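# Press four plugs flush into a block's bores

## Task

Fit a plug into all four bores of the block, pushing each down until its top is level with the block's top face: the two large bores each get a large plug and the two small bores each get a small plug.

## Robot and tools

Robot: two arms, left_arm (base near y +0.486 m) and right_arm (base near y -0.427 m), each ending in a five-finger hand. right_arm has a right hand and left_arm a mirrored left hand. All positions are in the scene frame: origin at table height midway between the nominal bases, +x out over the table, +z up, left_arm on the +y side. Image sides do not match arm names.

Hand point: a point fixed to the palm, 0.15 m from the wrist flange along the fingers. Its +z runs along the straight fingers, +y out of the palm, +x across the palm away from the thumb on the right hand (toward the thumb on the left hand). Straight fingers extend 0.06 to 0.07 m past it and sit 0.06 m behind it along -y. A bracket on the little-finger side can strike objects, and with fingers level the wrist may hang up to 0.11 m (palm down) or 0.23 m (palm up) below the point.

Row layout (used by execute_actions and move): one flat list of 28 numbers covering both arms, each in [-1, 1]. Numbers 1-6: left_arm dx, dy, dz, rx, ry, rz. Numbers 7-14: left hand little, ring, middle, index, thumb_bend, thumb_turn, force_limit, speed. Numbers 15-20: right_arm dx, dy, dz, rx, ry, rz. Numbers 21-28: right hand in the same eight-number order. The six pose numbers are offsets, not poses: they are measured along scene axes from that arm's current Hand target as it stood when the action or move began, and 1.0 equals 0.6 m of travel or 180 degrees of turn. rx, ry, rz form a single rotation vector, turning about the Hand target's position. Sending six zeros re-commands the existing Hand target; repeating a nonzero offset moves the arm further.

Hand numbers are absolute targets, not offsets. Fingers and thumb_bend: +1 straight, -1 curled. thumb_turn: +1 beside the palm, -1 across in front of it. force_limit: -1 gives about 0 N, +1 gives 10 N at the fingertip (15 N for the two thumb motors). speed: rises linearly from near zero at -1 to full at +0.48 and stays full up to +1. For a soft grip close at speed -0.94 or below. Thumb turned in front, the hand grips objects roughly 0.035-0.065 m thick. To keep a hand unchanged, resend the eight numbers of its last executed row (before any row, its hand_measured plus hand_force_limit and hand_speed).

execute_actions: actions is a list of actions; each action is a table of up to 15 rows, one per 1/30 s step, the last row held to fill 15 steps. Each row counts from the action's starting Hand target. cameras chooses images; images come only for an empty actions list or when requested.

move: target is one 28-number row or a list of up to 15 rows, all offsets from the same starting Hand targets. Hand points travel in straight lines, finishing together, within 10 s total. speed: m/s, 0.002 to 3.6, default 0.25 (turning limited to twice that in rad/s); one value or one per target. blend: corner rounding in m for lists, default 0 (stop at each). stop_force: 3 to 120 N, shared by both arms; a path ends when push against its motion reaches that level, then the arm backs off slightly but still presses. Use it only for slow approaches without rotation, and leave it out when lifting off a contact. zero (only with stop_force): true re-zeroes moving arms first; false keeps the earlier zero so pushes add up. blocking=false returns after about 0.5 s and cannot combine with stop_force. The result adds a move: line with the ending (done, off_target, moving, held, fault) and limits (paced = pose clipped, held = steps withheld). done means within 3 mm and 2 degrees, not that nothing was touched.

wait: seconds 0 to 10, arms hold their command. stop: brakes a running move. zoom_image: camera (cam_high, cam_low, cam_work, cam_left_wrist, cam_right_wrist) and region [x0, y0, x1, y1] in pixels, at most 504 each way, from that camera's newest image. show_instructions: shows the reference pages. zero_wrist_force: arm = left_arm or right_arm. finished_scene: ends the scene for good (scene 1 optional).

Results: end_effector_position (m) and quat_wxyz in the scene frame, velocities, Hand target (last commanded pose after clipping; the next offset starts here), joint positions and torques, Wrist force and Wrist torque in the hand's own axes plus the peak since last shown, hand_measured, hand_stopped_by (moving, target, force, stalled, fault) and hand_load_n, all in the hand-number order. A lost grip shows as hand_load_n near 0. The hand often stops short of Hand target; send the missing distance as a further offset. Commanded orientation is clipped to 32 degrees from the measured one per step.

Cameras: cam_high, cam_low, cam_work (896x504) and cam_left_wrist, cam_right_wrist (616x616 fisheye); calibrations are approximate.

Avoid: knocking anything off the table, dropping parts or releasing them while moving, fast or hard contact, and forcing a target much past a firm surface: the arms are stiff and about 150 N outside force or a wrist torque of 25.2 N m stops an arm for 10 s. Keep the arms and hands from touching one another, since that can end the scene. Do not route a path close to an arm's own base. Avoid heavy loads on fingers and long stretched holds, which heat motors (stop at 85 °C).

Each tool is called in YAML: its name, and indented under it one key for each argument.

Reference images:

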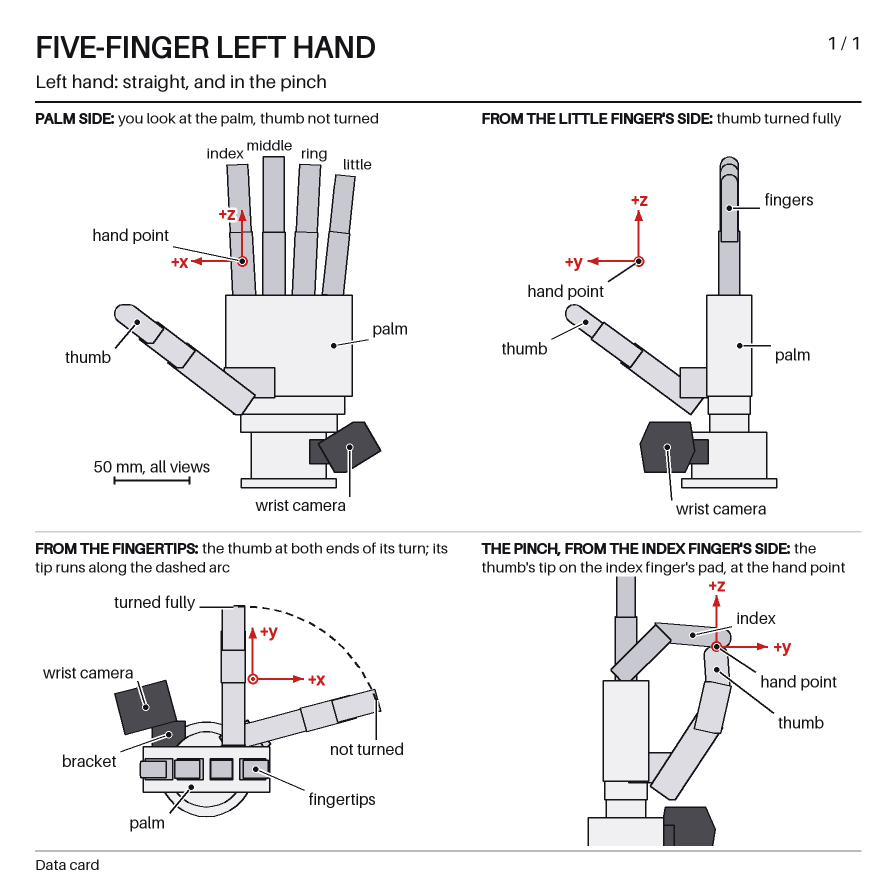

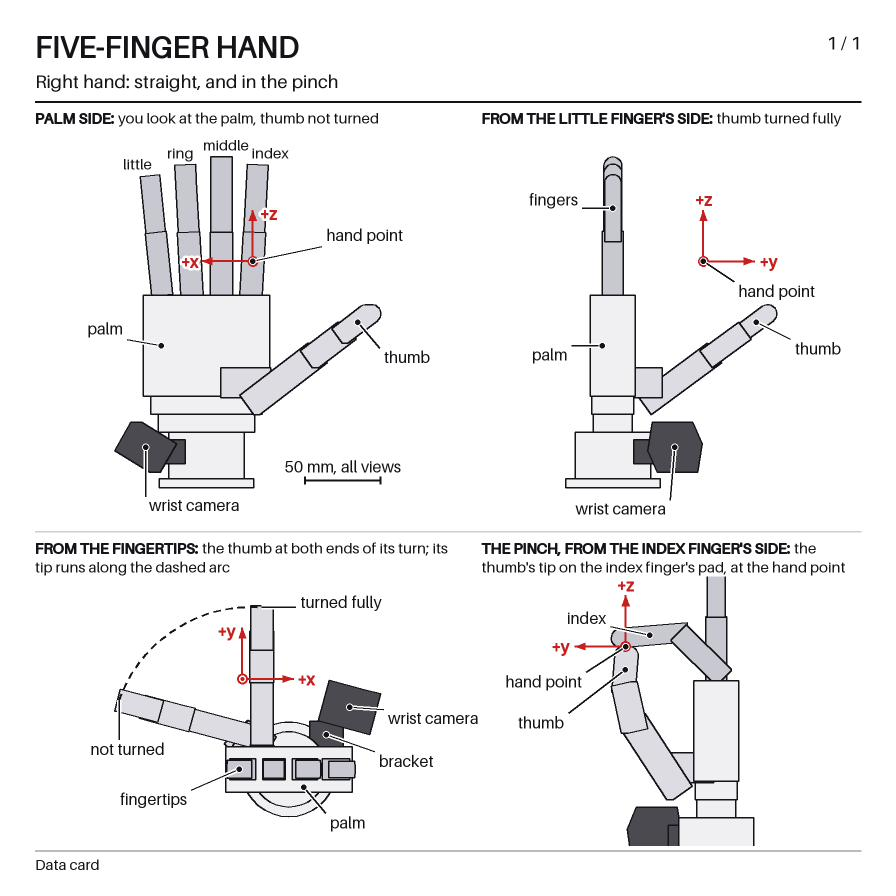

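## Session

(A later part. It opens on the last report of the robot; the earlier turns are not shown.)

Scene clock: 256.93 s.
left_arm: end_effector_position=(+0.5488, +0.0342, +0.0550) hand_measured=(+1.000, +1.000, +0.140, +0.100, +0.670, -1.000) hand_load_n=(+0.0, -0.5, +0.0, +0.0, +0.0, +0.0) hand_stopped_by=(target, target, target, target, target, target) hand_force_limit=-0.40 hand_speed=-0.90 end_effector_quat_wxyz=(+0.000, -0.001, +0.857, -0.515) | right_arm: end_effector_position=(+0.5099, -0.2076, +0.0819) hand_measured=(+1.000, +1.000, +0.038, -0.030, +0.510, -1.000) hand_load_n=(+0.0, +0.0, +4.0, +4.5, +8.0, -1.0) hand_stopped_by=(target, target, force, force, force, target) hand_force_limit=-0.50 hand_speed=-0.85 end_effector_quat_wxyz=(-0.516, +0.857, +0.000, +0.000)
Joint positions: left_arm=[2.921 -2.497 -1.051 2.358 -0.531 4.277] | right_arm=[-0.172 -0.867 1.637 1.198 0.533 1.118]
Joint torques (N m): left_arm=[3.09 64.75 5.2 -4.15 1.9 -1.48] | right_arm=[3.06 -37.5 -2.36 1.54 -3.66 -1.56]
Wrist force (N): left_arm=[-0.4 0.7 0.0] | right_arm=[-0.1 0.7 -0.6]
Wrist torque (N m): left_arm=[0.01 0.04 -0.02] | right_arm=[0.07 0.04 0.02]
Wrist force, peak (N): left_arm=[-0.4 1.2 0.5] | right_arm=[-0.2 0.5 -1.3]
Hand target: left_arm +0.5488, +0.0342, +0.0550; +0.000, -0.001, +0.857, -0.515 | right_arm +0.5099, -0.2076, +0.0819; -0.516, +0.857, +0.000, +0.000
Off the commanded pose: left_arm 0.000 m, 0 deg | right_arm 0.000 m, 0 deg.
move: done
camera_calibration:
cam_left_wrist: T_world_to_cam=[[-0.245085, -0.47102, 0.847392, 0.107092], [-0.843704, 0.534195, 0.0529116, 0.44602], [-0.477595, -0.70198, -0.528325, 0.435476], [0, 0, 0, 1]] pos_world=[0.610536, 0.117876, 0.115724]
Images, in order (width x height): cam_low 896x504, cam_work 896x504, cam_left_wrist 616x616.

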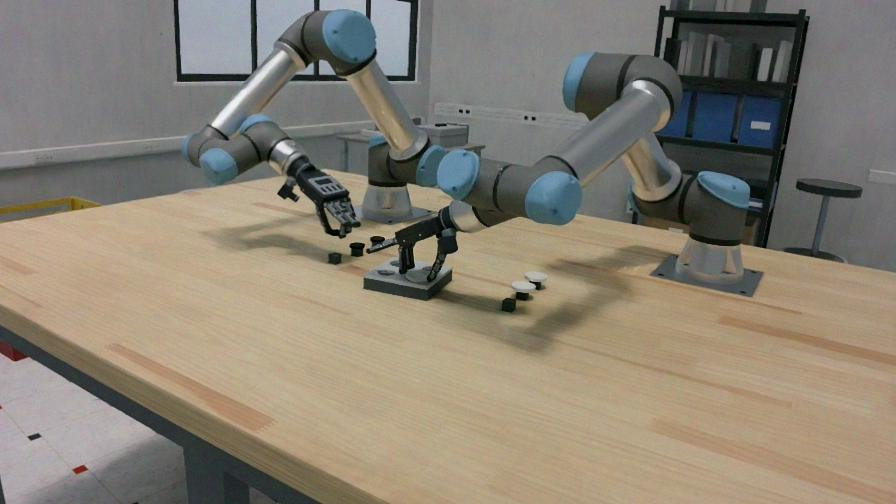

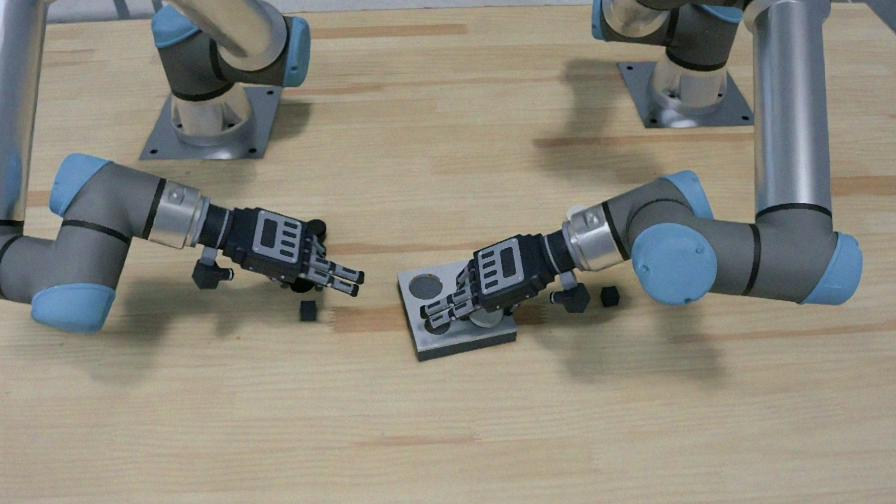

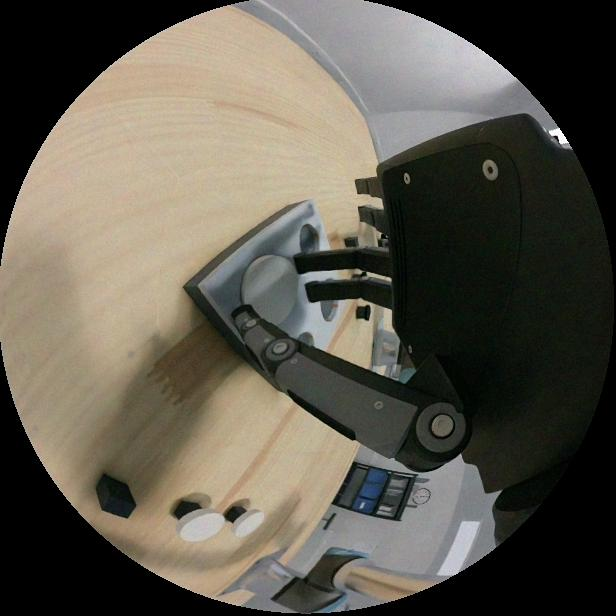

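move:
  target:
    - [0,0,0.1,0,0,0,1,1,0.14,0.1,0.67,-1,-0.4,-0.9,0,0,0,0,0,0,1,1,-0.06,-0.07,0.45,-1,-0.5,-0.85]
    - [-0.0167,0.1117,0.125,0.3444,0,0,1,1,1,1,1,-1,-0.4,0.3,0,0,0,0,0,0,1,1,-0.06,-0.07,0.45,-1,-0.5,-0.85]
  speed: 0.25
  cameras: ["all"]

zoom_image:
  camera: "cam_low"
  region: [350, 240, 470, 310]

zoom_image:
  camera: "cam_work"
  region: [390, 240, 550, 370]

Scene clock: 272.97 s.
left_arm: end_effector_position=(+0.5377, +0.1021, +0.1296) hand_measured=(+1.000, +1.000, +1.000, +1.000, +1.000, -1.000) hand_load_n=(+0.0, +0.0, +0.0, +0.0, +0.0, +0.0) hand_stopped_by=(target, target, target, target, target, target) hand_force_limit=-0.40 hand_speed=0.30 end_effector_quat_wxyz=(+0.018, +0.002, +1.000, -0.013) | right_arm: end_effector_position=(+0.5099, -0.2076, +0.0819) hand_measured=(+1.000, +1.000, +0.038, -0.030, +0.510, -1.000) hand_load_n=(+0.0, +0.0, +4.0, +4.0, +8.0, -0.5) hand_stopped_by=(target, target, force, force, force, target) hand_force_limit=-0.50 hand_speed=-0.85 end_effector_quat_wxyz=(-0.516, +0.857, +0.000, +0.000)
Joint positions: left_arm=[2.651 -2.847 -0.035 1.355 -1.564 4.233] | right_arm=[-0.172 -0.867 1.637 1.198 0.533 1.118]
Joint torques (N m): left_arm=[8.37 49.44 27.68 -4.95 -2.11 -0.13] | right_arm=[4.81 -38.7 -2.41 1.36 -3.79 -0.59]
Wrist force (N): left_arm=[-0.8 1.1 1.0] | right_arm=[0.0 0.5 -0.9]
Wrist torque (N m): left_arm=[-0.27 0.16 0.12] | right_arm=[0.07 0.02 0.02]
Wrist force, peak (N): left_arm=[-1.2 1.1 1.1] | right_arm=[0.4 0.9 -1.1]
Hand target: left_arm +0.5388, +0.1012, +0.1300; +0.001, +0.000, +1.000, +0.000 | right_arm +0.5099, -0.2076, +0.0819; -0.516, +0.857, +0.000, +0.000
Off the commanded pose: left_arm 0.002 m, 3 deg | right_arm 0.000 m, 0 deg.
elbow stopped short (left arm): the move would have taken joint 3 (elbow) straighter than the controller allows.
move: off_target (left_arm); target 2's new numbers were sent with left_arm's hand 0.001 m and 3 deg from that target
camera_calibration:
cam_left_wrist: T_world_to_cam=[[-0.250446, -0.968131, -0.000364881, 0.236742], [-0.859123, 0.222073, 0.461077, 0.383612], [-0.446302, 0.115788, -0.88736, 0.463412], [0, 0, 0, 1]] pos_world=[0.595682, 0.0903496, 0.234425]
cam_right_wrist: T_world_to_cam=[[0.305154, -0.44416, -0.842379, -0.186196], [-0.835658, -0.549091, -0.013201, 0.316275], [-0.45668, 0.707969, -0.538724, 0.536899], [0, 0, 0, 1]] pos_world=[0.566307, -0.289145, 0.136568]

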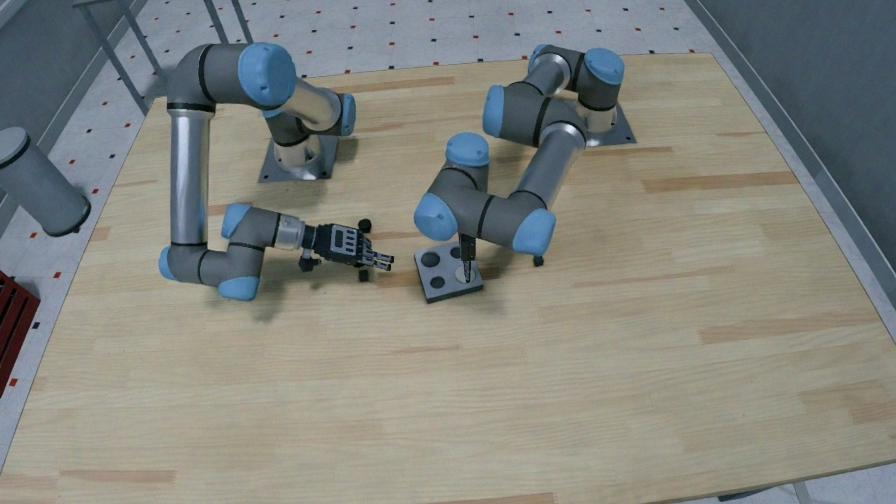

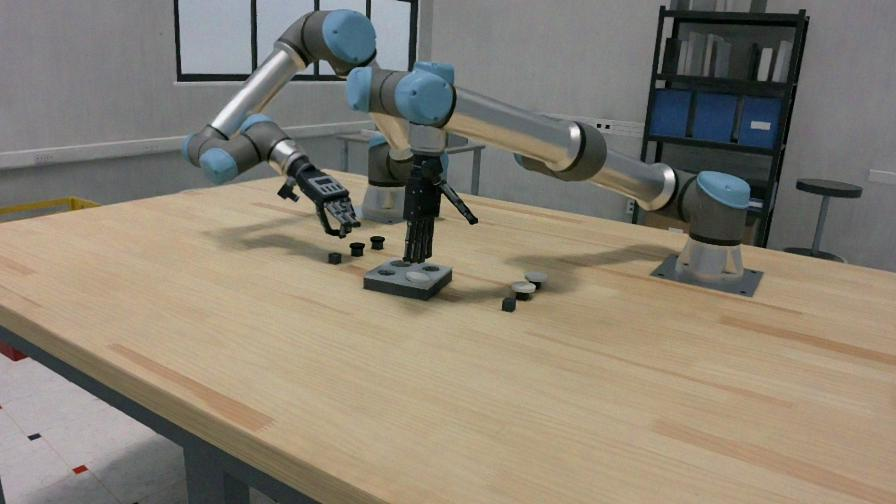

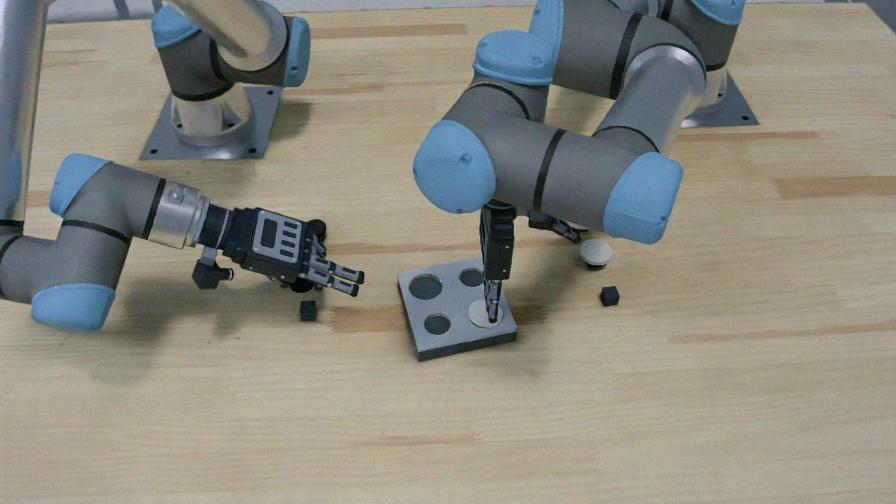

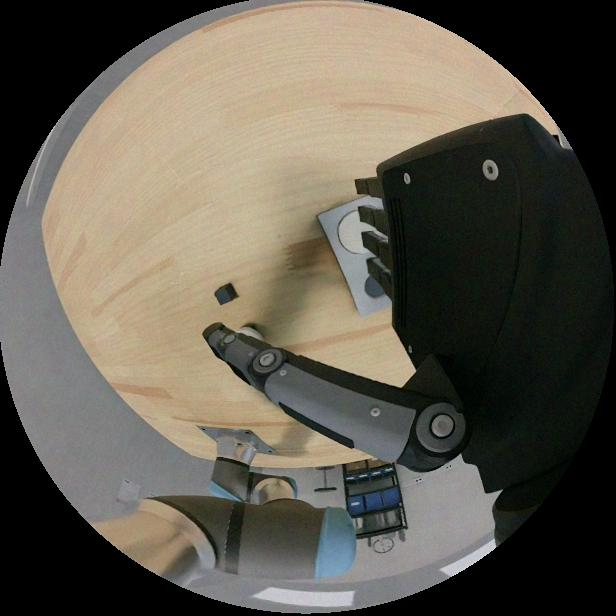

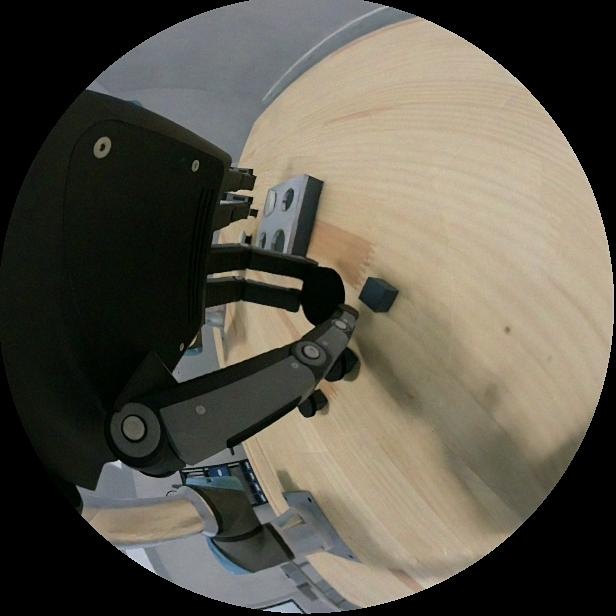

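Scaled by 4.200 from the camera's 896x504 image, which has a finer 1280x720 frame.

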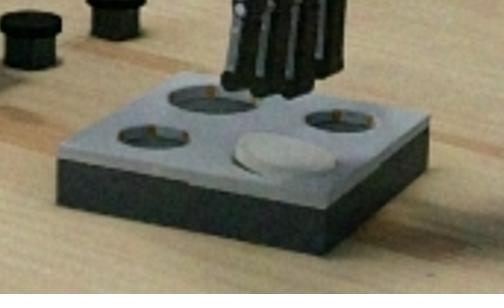

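Scaled by 3.150 from the camera's 896x504 image, which has a finer 1280x720 frame.

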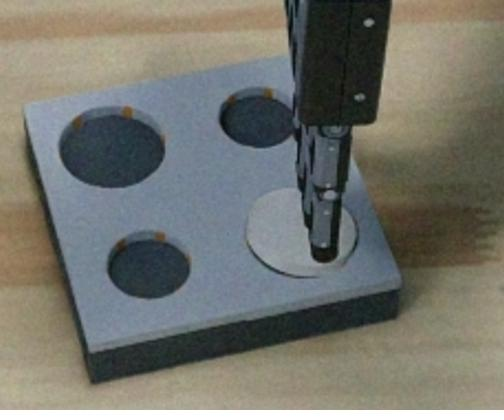

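move:
  target: [0,0,-0.06,0,0,0,1,1,1,1,1,-1,-0.4,0.3,0,0,0,0,0,0,1,1,-0.06,-0.07,0.45,-1,-0.5,-0.85]
  speed: 0.02
  stop_force: 12
  cameras: ["cam_low","cam_work","cam_left_wrist"]

zoom_image:
  camera: "cam_low"
  region: [370, 240, 460, 300]

zoom_image:
  camera: "cam_work"
  region: [390, 240, 550, 370]

Scene clock: 284.00 s.
left_arm: end_effector_position=(+0.5381, +0.1018, +0.1011) hand_measured=(+1.000, +1.000, +1.000, +1.000, +1.000, -1.000) hand_load_n=(+0.0, +0.0, +0.0, +0.0, +0.0, +0.0) hand_stopped_by=(target, target, target, target, target, target) hand_force_limit=-0.40 hand_speed=0.30 end_effector_quat_wxyz=(+0.006, +0.000, +1.000, -0.004) | right_arm: end_effector_position=(+0.5099, -0.2076, +0.0819) hand_measured=(+1.000, +1.000, +0.038, -0.030, +0.510, -1.000) hand_load_n=(+0.0, +0.0, +4.0, +4.0, +8.0, -0.5) hand_stopped_by=(target, target, force, force, force, target) hand_force_limit=-0.50 hand_speed=-0.85 end_effector_quat_wxyz=(-0.516, +0.857, +0.000, +0.000)
Joint positions: left_arm=[2.649 -2.889 -0.035 1.367 -1.569 4.227] | right_arm=[-0.172 -0.867 1.637 1.198 0.533 1.118]
Joint torques (N m): left_arm=[3.77 72.88 15.31 -5.28 2.11 1.19] | right_arm=[5.96 -40.28 -1.98 1.38 -3.53 0.2]
Wrist force (N): left_arm=[-0.7 1.1 0.9] | right_arm=[-0.3 0.8 -0.7]
Wrist torque (N m): left_arm=[-0.26 0.15 0.21] | right_arm=[0.09 0.07 0.01]
Wrist force, peak (N): left_arm=[-4.7 -3.7 -14.0] | right_arm=[0.3 0.9 -1.0]
Hand target: left_arm +0.5381, +0.1018, +0.1011; +0.006, +0.000, +1.000, -0.004 (not the last commanded pose) | right_arm +0.5099, -0.2076, +0.0819; -0.516, +0.857, +0.000, +0.000
Off the commanded pose: left_arm 0.007 m, 1 deg | right_arm 0.000 m, 0 deg.
elbow stopped short (left arm): the move would have taken joint 3 (elbow) straighter than the controller allows.
move: contact (left_arm)
camera_calibration:
cam_left_wrist: T_world_to_cam=[[-0.246586, -0.969038, -0.0126583, 0.235722], [-0.848441, 0.209549, 0.486042, 0.390213], [-0.468341, 0.130591, -0.873844, 0.447371], [0, 0, 0, 1]] pos_world=[0.59872, 0.0882316, 0.204256]
Images, in order (width x height): cam_low 896x504, cam_work 896x504, cam_left_wrist 616x616.

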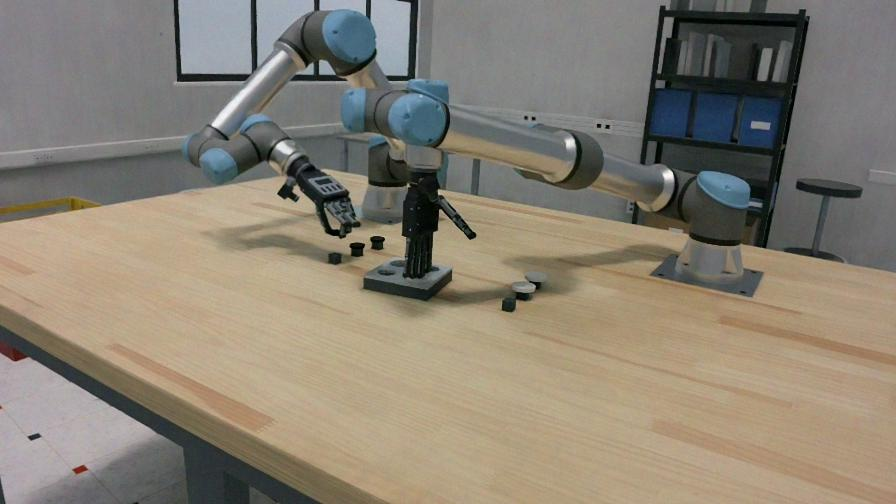

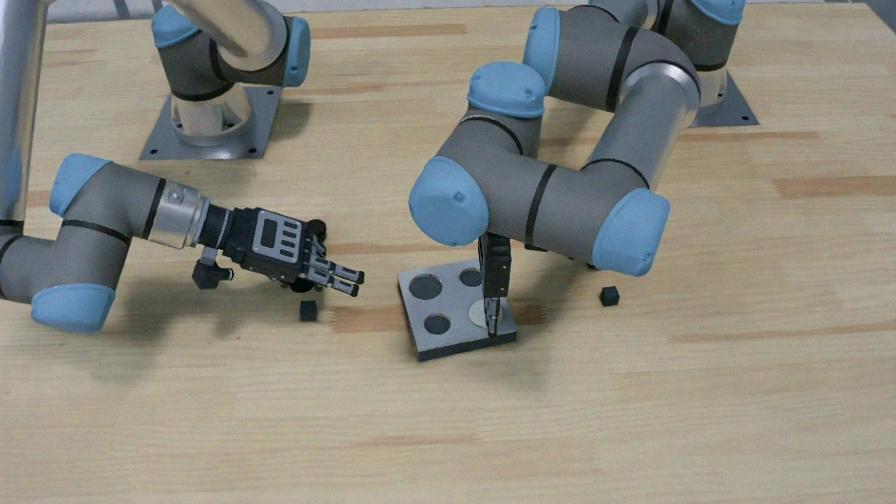

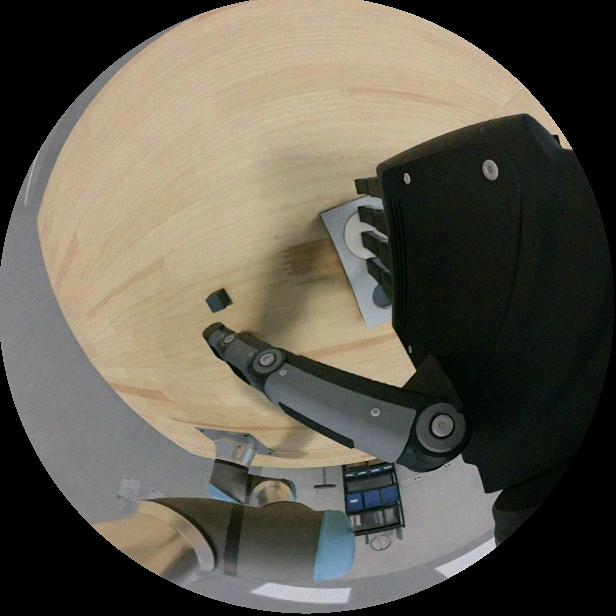

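Scaled by 5.600 from the camera's 896x504 image, which has a finer 1280x720 frame.

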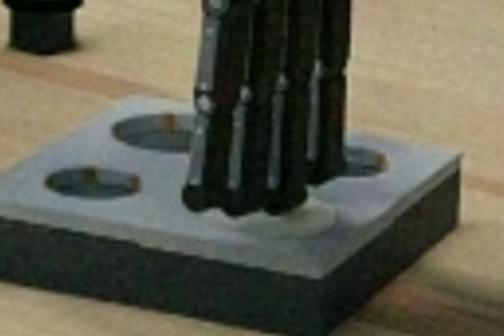

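Scaled by 3.150 from the camera's 896x504 image, which has a finer 1280x720 frame.

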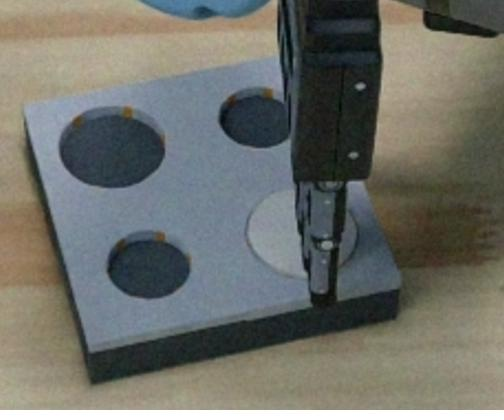

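move:
  target: [0,0,-0.02,0,0,0,1,1,1,1,1,-1,-0.4,0.3,0,0,0,0,0,0,1,1,-0.06,-0.07,0.45,-1,-0.5,-0.85]
  speed: 0.01
  stop_force: 35

move:
  target: [0,0,0.12,0,0,0,1,1,1,1,1,-1,-0.4,0.3,0,0,0,0,0,0,1,1,-0.06,-0.07,0.45,-1,-0.5,-0.85]
  speed: 0.2
  cameras: ["cam_low","cam_work","cam_left_wrist"]

zoom_image:
  camera: "cam_low"
  region: [370, 240, 460, 300]

zoom_image:
  camera: "cam_work"
  region: [390, 240, 550, 370]

Scene clock: 290.43 s.
left_arm: end_effector_position=(+0.5383, +0.1017, +0.0987) hand_measured=(+1.000, +1.000, +1.000, +1.000, +1.000, -1.000) hand_load_n=(+0.0, +0.0, +0.5, +0.0, +0.0, +0.0) hand_stopped_by=(target, target, target, target, target, target) hand_force_limit=-0.40 hand_speed=0.30 end_effector_quat_wxyz=(+0.005, +0.000, +1.000, -0.004) | right_arm: end_effector_position=(+0.5099, -0.2076, +0.0819) hand_measured=(+1.000, +1.000, +0.038, -0.030, +0.510, -1.000) hand_load_n=(+0.0, +0.0, +4.0, +4.0, +8.0, -0.5) hand_stopped_by=(target, target, force, force, force, target) hand_force_limit=-0.50 hand_speed=-0.85 end_effector_quat_wxyz=(-0.516, +0.857, +0.000, +0.000)
Joint positions: left_arm=[2.649 -2.883 -0.053 1.378 -1.569 4.227] | right_arm=[-0.172 -0.867 1.637 1.198 0.533 1.118]
Joint torques (N m): left_arm=[2.74 25.58 18.06 -1.49 1.42 1.1] | right_arm=[8.14 -40.34 -2.28 1.21 -3.64 0.77]
Wrist force (N): left_arm=[-0.7 -1.0 -33.8] | right_arm=[0.1 0.7 -0.7]
Wrist torque (N m): left_arm=[1.88 -0.49 0.25] | right_arm=[0.07 0.00 0.03]
Wrist force, peak (N): left_arm=[-0.6 -1.3 -42.6] | right_arm=[0.1 0.4 -1.4]
Hand target: left_arm +0.5383, +0.1017, +0.0987; +0.005, +0.000, +1.000, -0.004 (not the last commanded pose) | right_arm +0.5099, -0.2076, +0.0819; -0.516, +0.857, +0.000, +0.000
Off the commanded pose: left_arm 0.010 m, 0 deg | right_arm 0.000 m, 0 deg.
move: contact (left_arm)

Scene clock: 291.30 s.
left_arm: end_effector_position=(+0.5370, +0.1027, +0.1700) hand_measured=(+1.000, +1.000, +1.000, +1.000, +1.000, -1.000) hand_load_n=(+0.0, +0.0, +0.0, +0.0, +0.0, +0.0) hand_stopped_by=(target, target, target, target, target, target) hand_force_limit=-0.40 hand_speed=0.30 end_effector_quat_wxyz=(+0.039, +0.006, +0.999, -0.030) | right_arm: end_effector_position=(+0.5099, -0.2076, +0.0819) hand_measured=(+1.000, +1.000, +0.038, -0.030, +0.510, -1.000) hand_load_n=(+0.0, +0.0, +4.0, +4.0, +8.0, -0.5) hand_stopped_by=(target, target, force, force, force, target) hand_force_limit=-0.50 hand_speed=-0.85 end_effector_quat_wxyz=(-0.516, +0.857, +0.000, +0.000)
Joint positions: left_arm=[2.654 -2.785 -0.035 1.346 -1.554 4.243] | right_arm=[-0.172 -0.867 1.637 1.198 0.533 1.118]
Joint torques (N m): left_arm=[-1.95 65.98 16.64 0.01 -2.19 -1.81] | right_arm=[8.92 -40.56 -1.67 1.36 -3.58 0.78]
Wrist force (N): left_arm=[-0.8 1.1 0.8] | right_arm=[-0.1 0.7 -0.7]
Wrist torque (N m): left_arm=[-0.24 0.13 0.03] | right_arm=[0.08 0.03 0.02]
Wrist force, peak (N): left_arm=[-0.4 -0.6 -33.9] | right_arm=[0.1 0.8 -0.9]
Hand target: left_arm +0.5383, +0.1017, +0.1707; +0.005, +0.000, +1.000, -0.004 | right_arm +0.5099, -0.2076, +0.0819; -0.516, +0.857, +0.000, +0.000
Off the commanded pose: left_arm 0.002 m, 5 deg | right_arm 0.000 m, 0 deg.
elbow stopped short (left arm): the move would have taken joint 3 (elbow) straighter than the controller allows.
move: off_target (left_arm)
camera_calibration:
cam_left_wrist: T_world_to_cam=[[-0.257886, -0.965959, 0.0204257, 0.2374], [-0.876066, 0.242697, 0.416661, 0.378877], [-0.407435, 0.0895568, -0.908832, 0.484418], [0, 0, 0, 1]] pos_world=[0.590512, 0.0939835, 0.277542]
Images, in order (width x height): cam_low 896x504, cam_work 896x504, cam_left_wrist 616x616.

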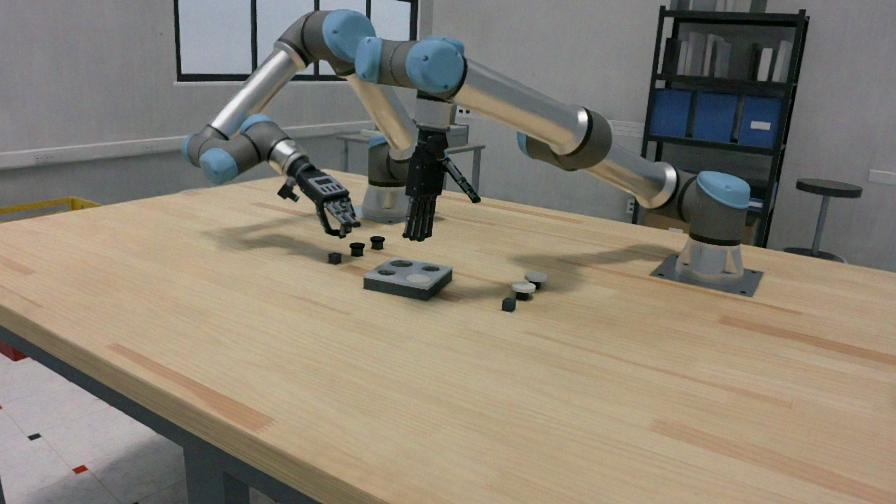

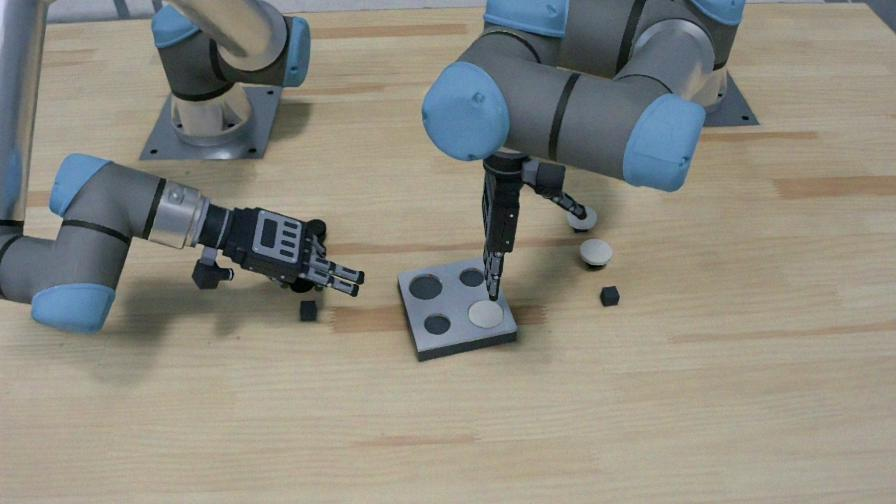

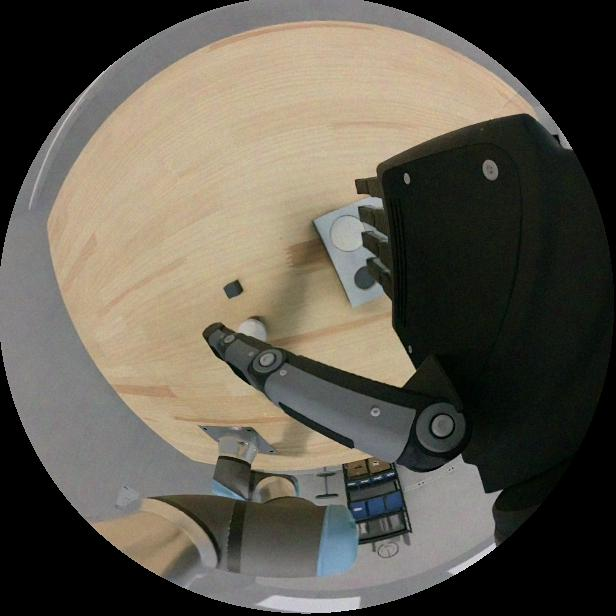

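Scaled by 5.600 from the camera's 896x504 image, which has a finer 1280x720 frame.

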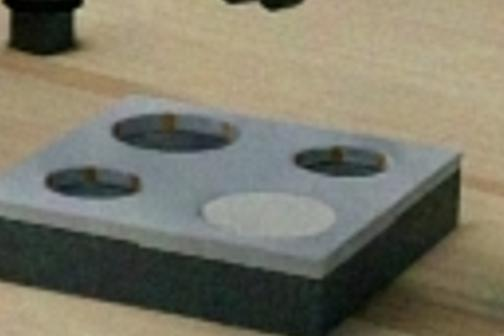

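Scaled by 3.150 from the camera's 896x504 image, which has a finer 1280x720 frame.

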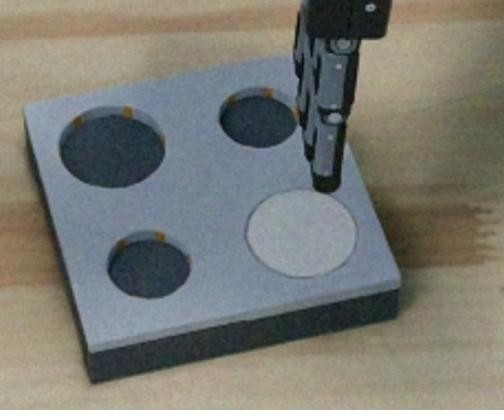

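move:
  target:
    - [-0.1655,0.1805,-0.085,-0.342,0.0029,-0.0017,1,1,0.33,0.25,0.75,-1,-0.4,0.3,0,0,0,0,0,0,1,1,-0.06,-0.07,0.45,-1,-0.5,-0.85]
    - [-0.1655,0.1805,-0.185,-0.342,0.0029,-0.0017,1,1,0.33,0.25,0.75,-1,-0.4,0.3,0.0868,0.2977,-0.003,0,0,0,1,1,-0.06,-0.07,0.45,-1,-0.5,-0.85]
  speed: 0.2
  cameras: ["all"]

zoom_image:
  camera: "cam_left_wrist"
  region: [200, 200, 400, 400]

zoom_image:
  camera: "cam_work"
  region: [390, 240, 550, 370]

zoom_image:
  camera: "cam_low"
  region: [350, 240, 470, 310]

Scene clock: 315.87 s.
left_arm: end_effector_position=(+0.4389, +0.2100, +0.0596) hand_measured=(+1.000, +1.000, +0.330, +0.250, +0.750, -1.000) hand_load_n=(+0.0, +0.0, +0.0, +0.0, +0.0, +0.0) hand_stopped_by=(target, target, target, target, target, target) hand_force_limit=-0.40 hand_speed=0.30 end_effector_quat_wxyz=(+0.000, +0.000, +0.857, -0.515) | right_arm: end_effector_position=(+0.5620, -0.0291, +0.0800) hand_measured=(+1.000, +1.000, +0.038, -0.030, +0.510, -1.000) hand_load_n=(+0.0, -0.5, +4.0, +4.0, +8.0, -1.0) hand_stopped_by=(target, target, force, force, force, target) hand_force_limit=-0.50 hand_speed=-0.85 end_effector_quat_wxyz=(-0.516, +0.857, +0.000, +0.000)
Joint positions: left_arm=[3.246 -2.255 -1.689 2.168 -0.5 4.945] | right_arm=[0.184 -0.765 1.249 0.844 0.504 1.846]
Joint torques (N m): left_arm=[-2.45 51.51 22.22 -5.16 3.61 -1.52] | right_arm=[6.54 -41.65 -24.91 2.52 -3.75 2.05]
Wrist force (N): left_arm=[-0.1 0.9 0.2] | right_arm=[0.2 0.5 -0.4]
Wrist torque (N m): left_arm=[0.00 -0.01 0.17] | right_arm=[0.05 -0.02 0.06]
Wrist force, peak (N): left_arm=[-1.3 1.0 1.0] | right_arm=[-0.3 1.5 -2.3]
Hand target: left_arm +0.4390, +0.2100, +0.0597; +0.000, +0.000, +0.857, -0.515 | right_arm +0.5620, -0.0290, +0.0801; -0.516, +0.857, +0.000, +0.000
Off the commanded pose: left_arm 0.000 m, 0 deg | right_arm 0.000 m, 0 deg.
move: done
camera_calibration:
cam_left_wrist: T_world_to_cam=[[-0.246308, -0.470648, 0.847244, 0.159559], [-0.843124, 0.535181, 0.0521857, 0.258791], [-0.47799, -0.701478, -0.528634, 0.508891], [0, 0, 0, 1]] pos_world=[0.500738, 0.293572, 0.120327]
cam_right_wrist: T_world_to_cam=[[0.305212, -0.444253, -0.842309, -0.124467], [-0.835633, -0.54913, -0.013169, 0.457777], [-0.456687, 0.707881, -0.538833, 0.433306], [0, 0, 0, 1]] pos_world=[0.618407, -0.110645, 0.134668]

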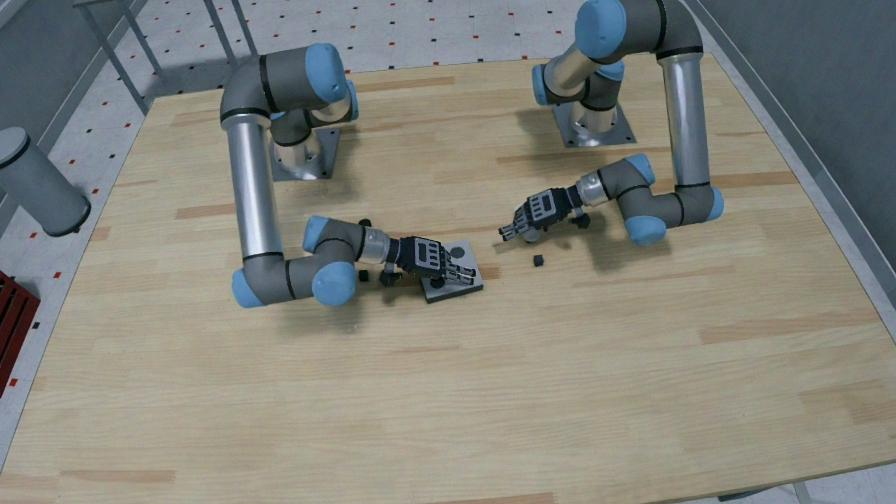

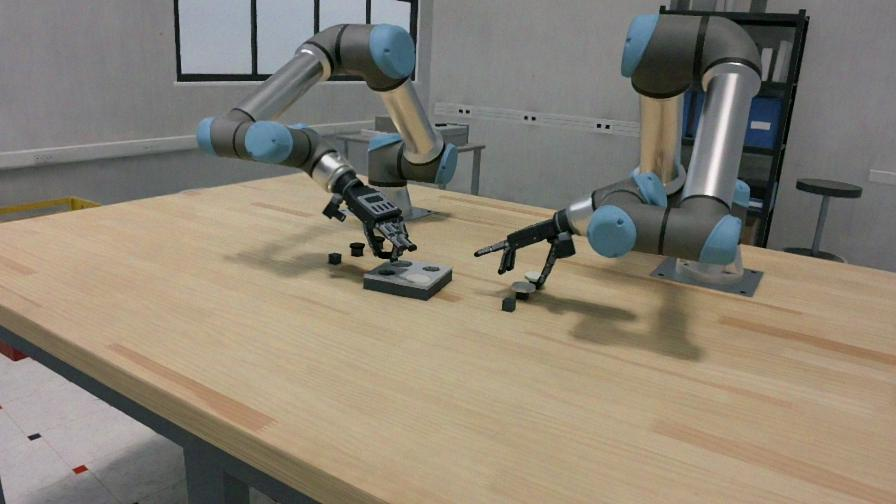

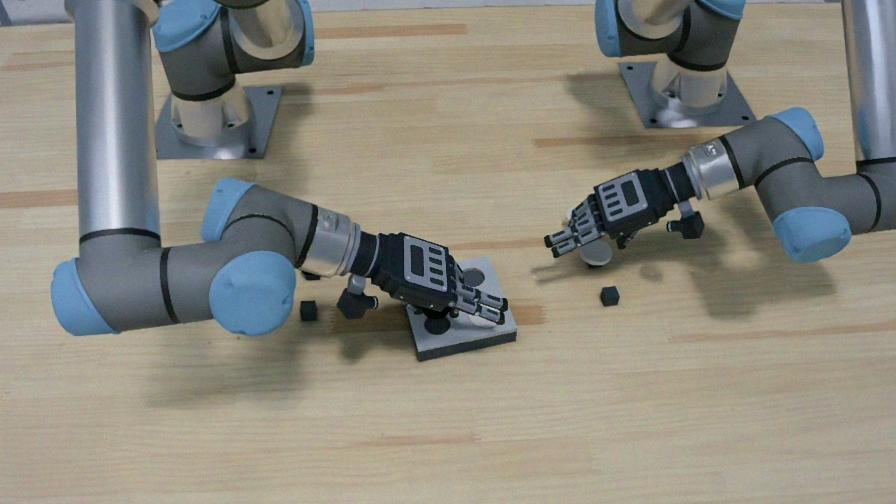

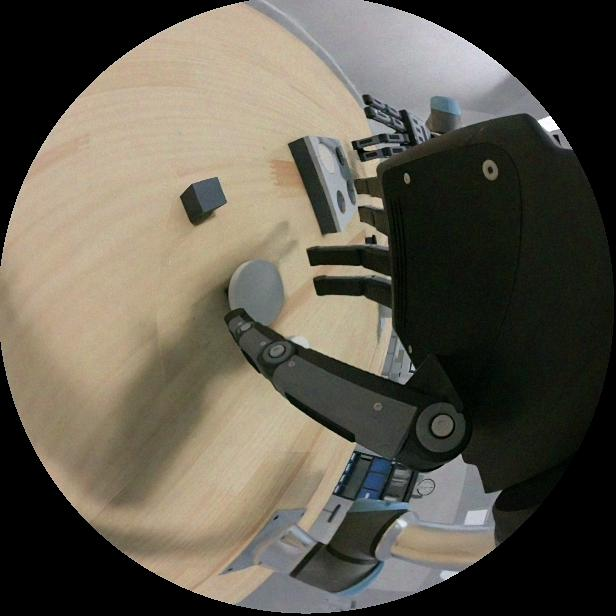

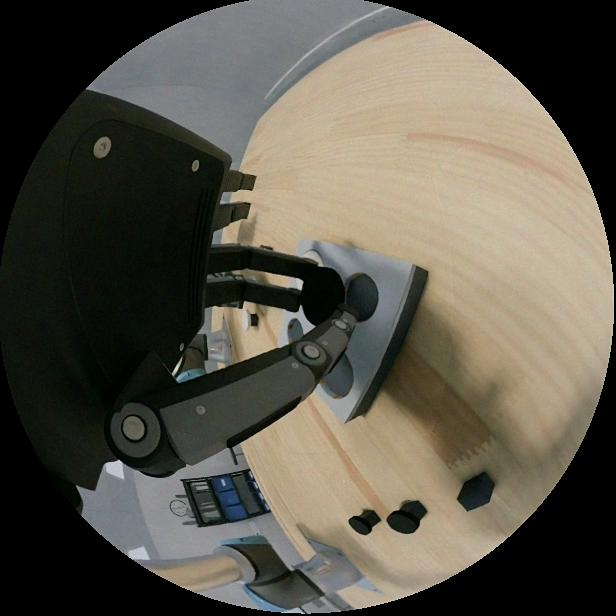

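Scaled by 2.520 from the camera's 616x616 image, which has a finer 880x880 frame.

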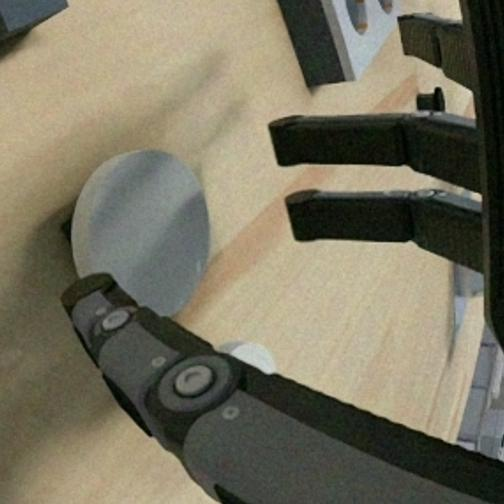

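Scaled by 3.150 from the camera's 896x504 image, which has a finer 1280x720 frame.

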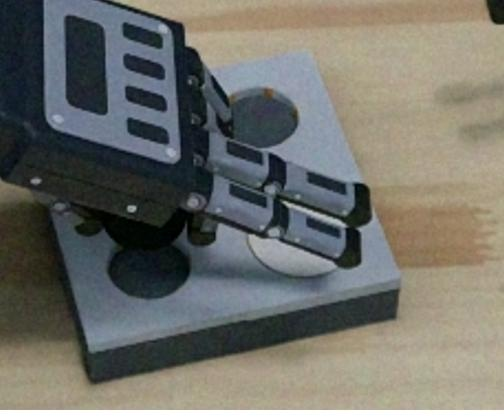

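Scaled by 4.200 from the camera's 896x504 image, which has a finer 1280x720 frame.

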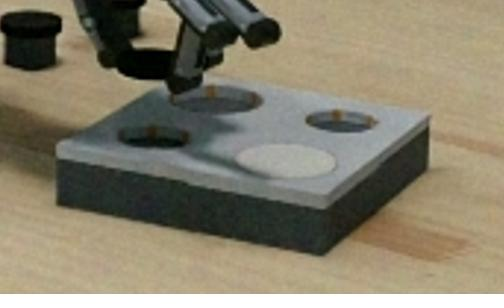

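zoom_image:
  camera: "cam_work"
  region: [410, 295, 470, 340]

zoom_image:
  camera: "cam_low"
  region: [370, 245, 420, 285]

zoom_image:
  camera: "cam_right_wrist"
  region: [270, 220, 420, 370]

Scaled by 8.400 from the camera's 896x504 image, which has a finer 1280x720 frame.

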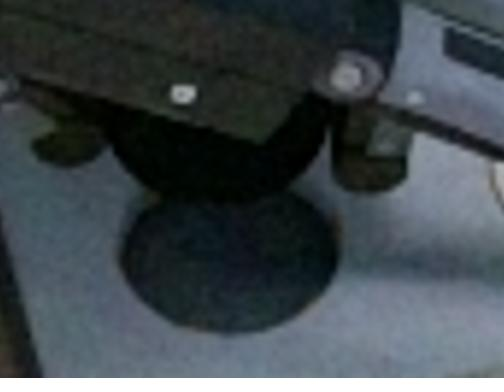

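Scaled by 10.080 from the camera's 896x504 image, which has a finer 1280x720 frame.

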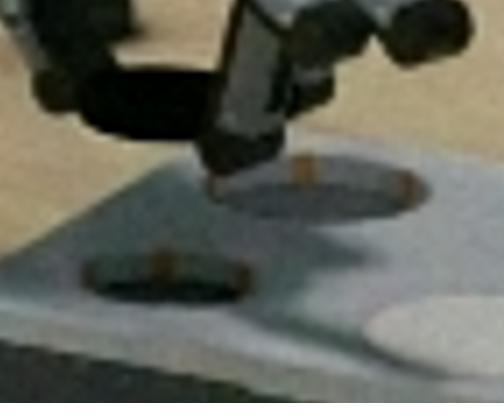

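Scaled by 3.360 from the camera's 616x616 image, which has a finer 880x880 frame.

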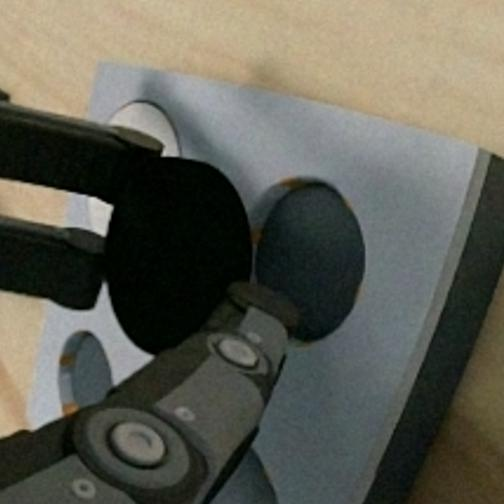

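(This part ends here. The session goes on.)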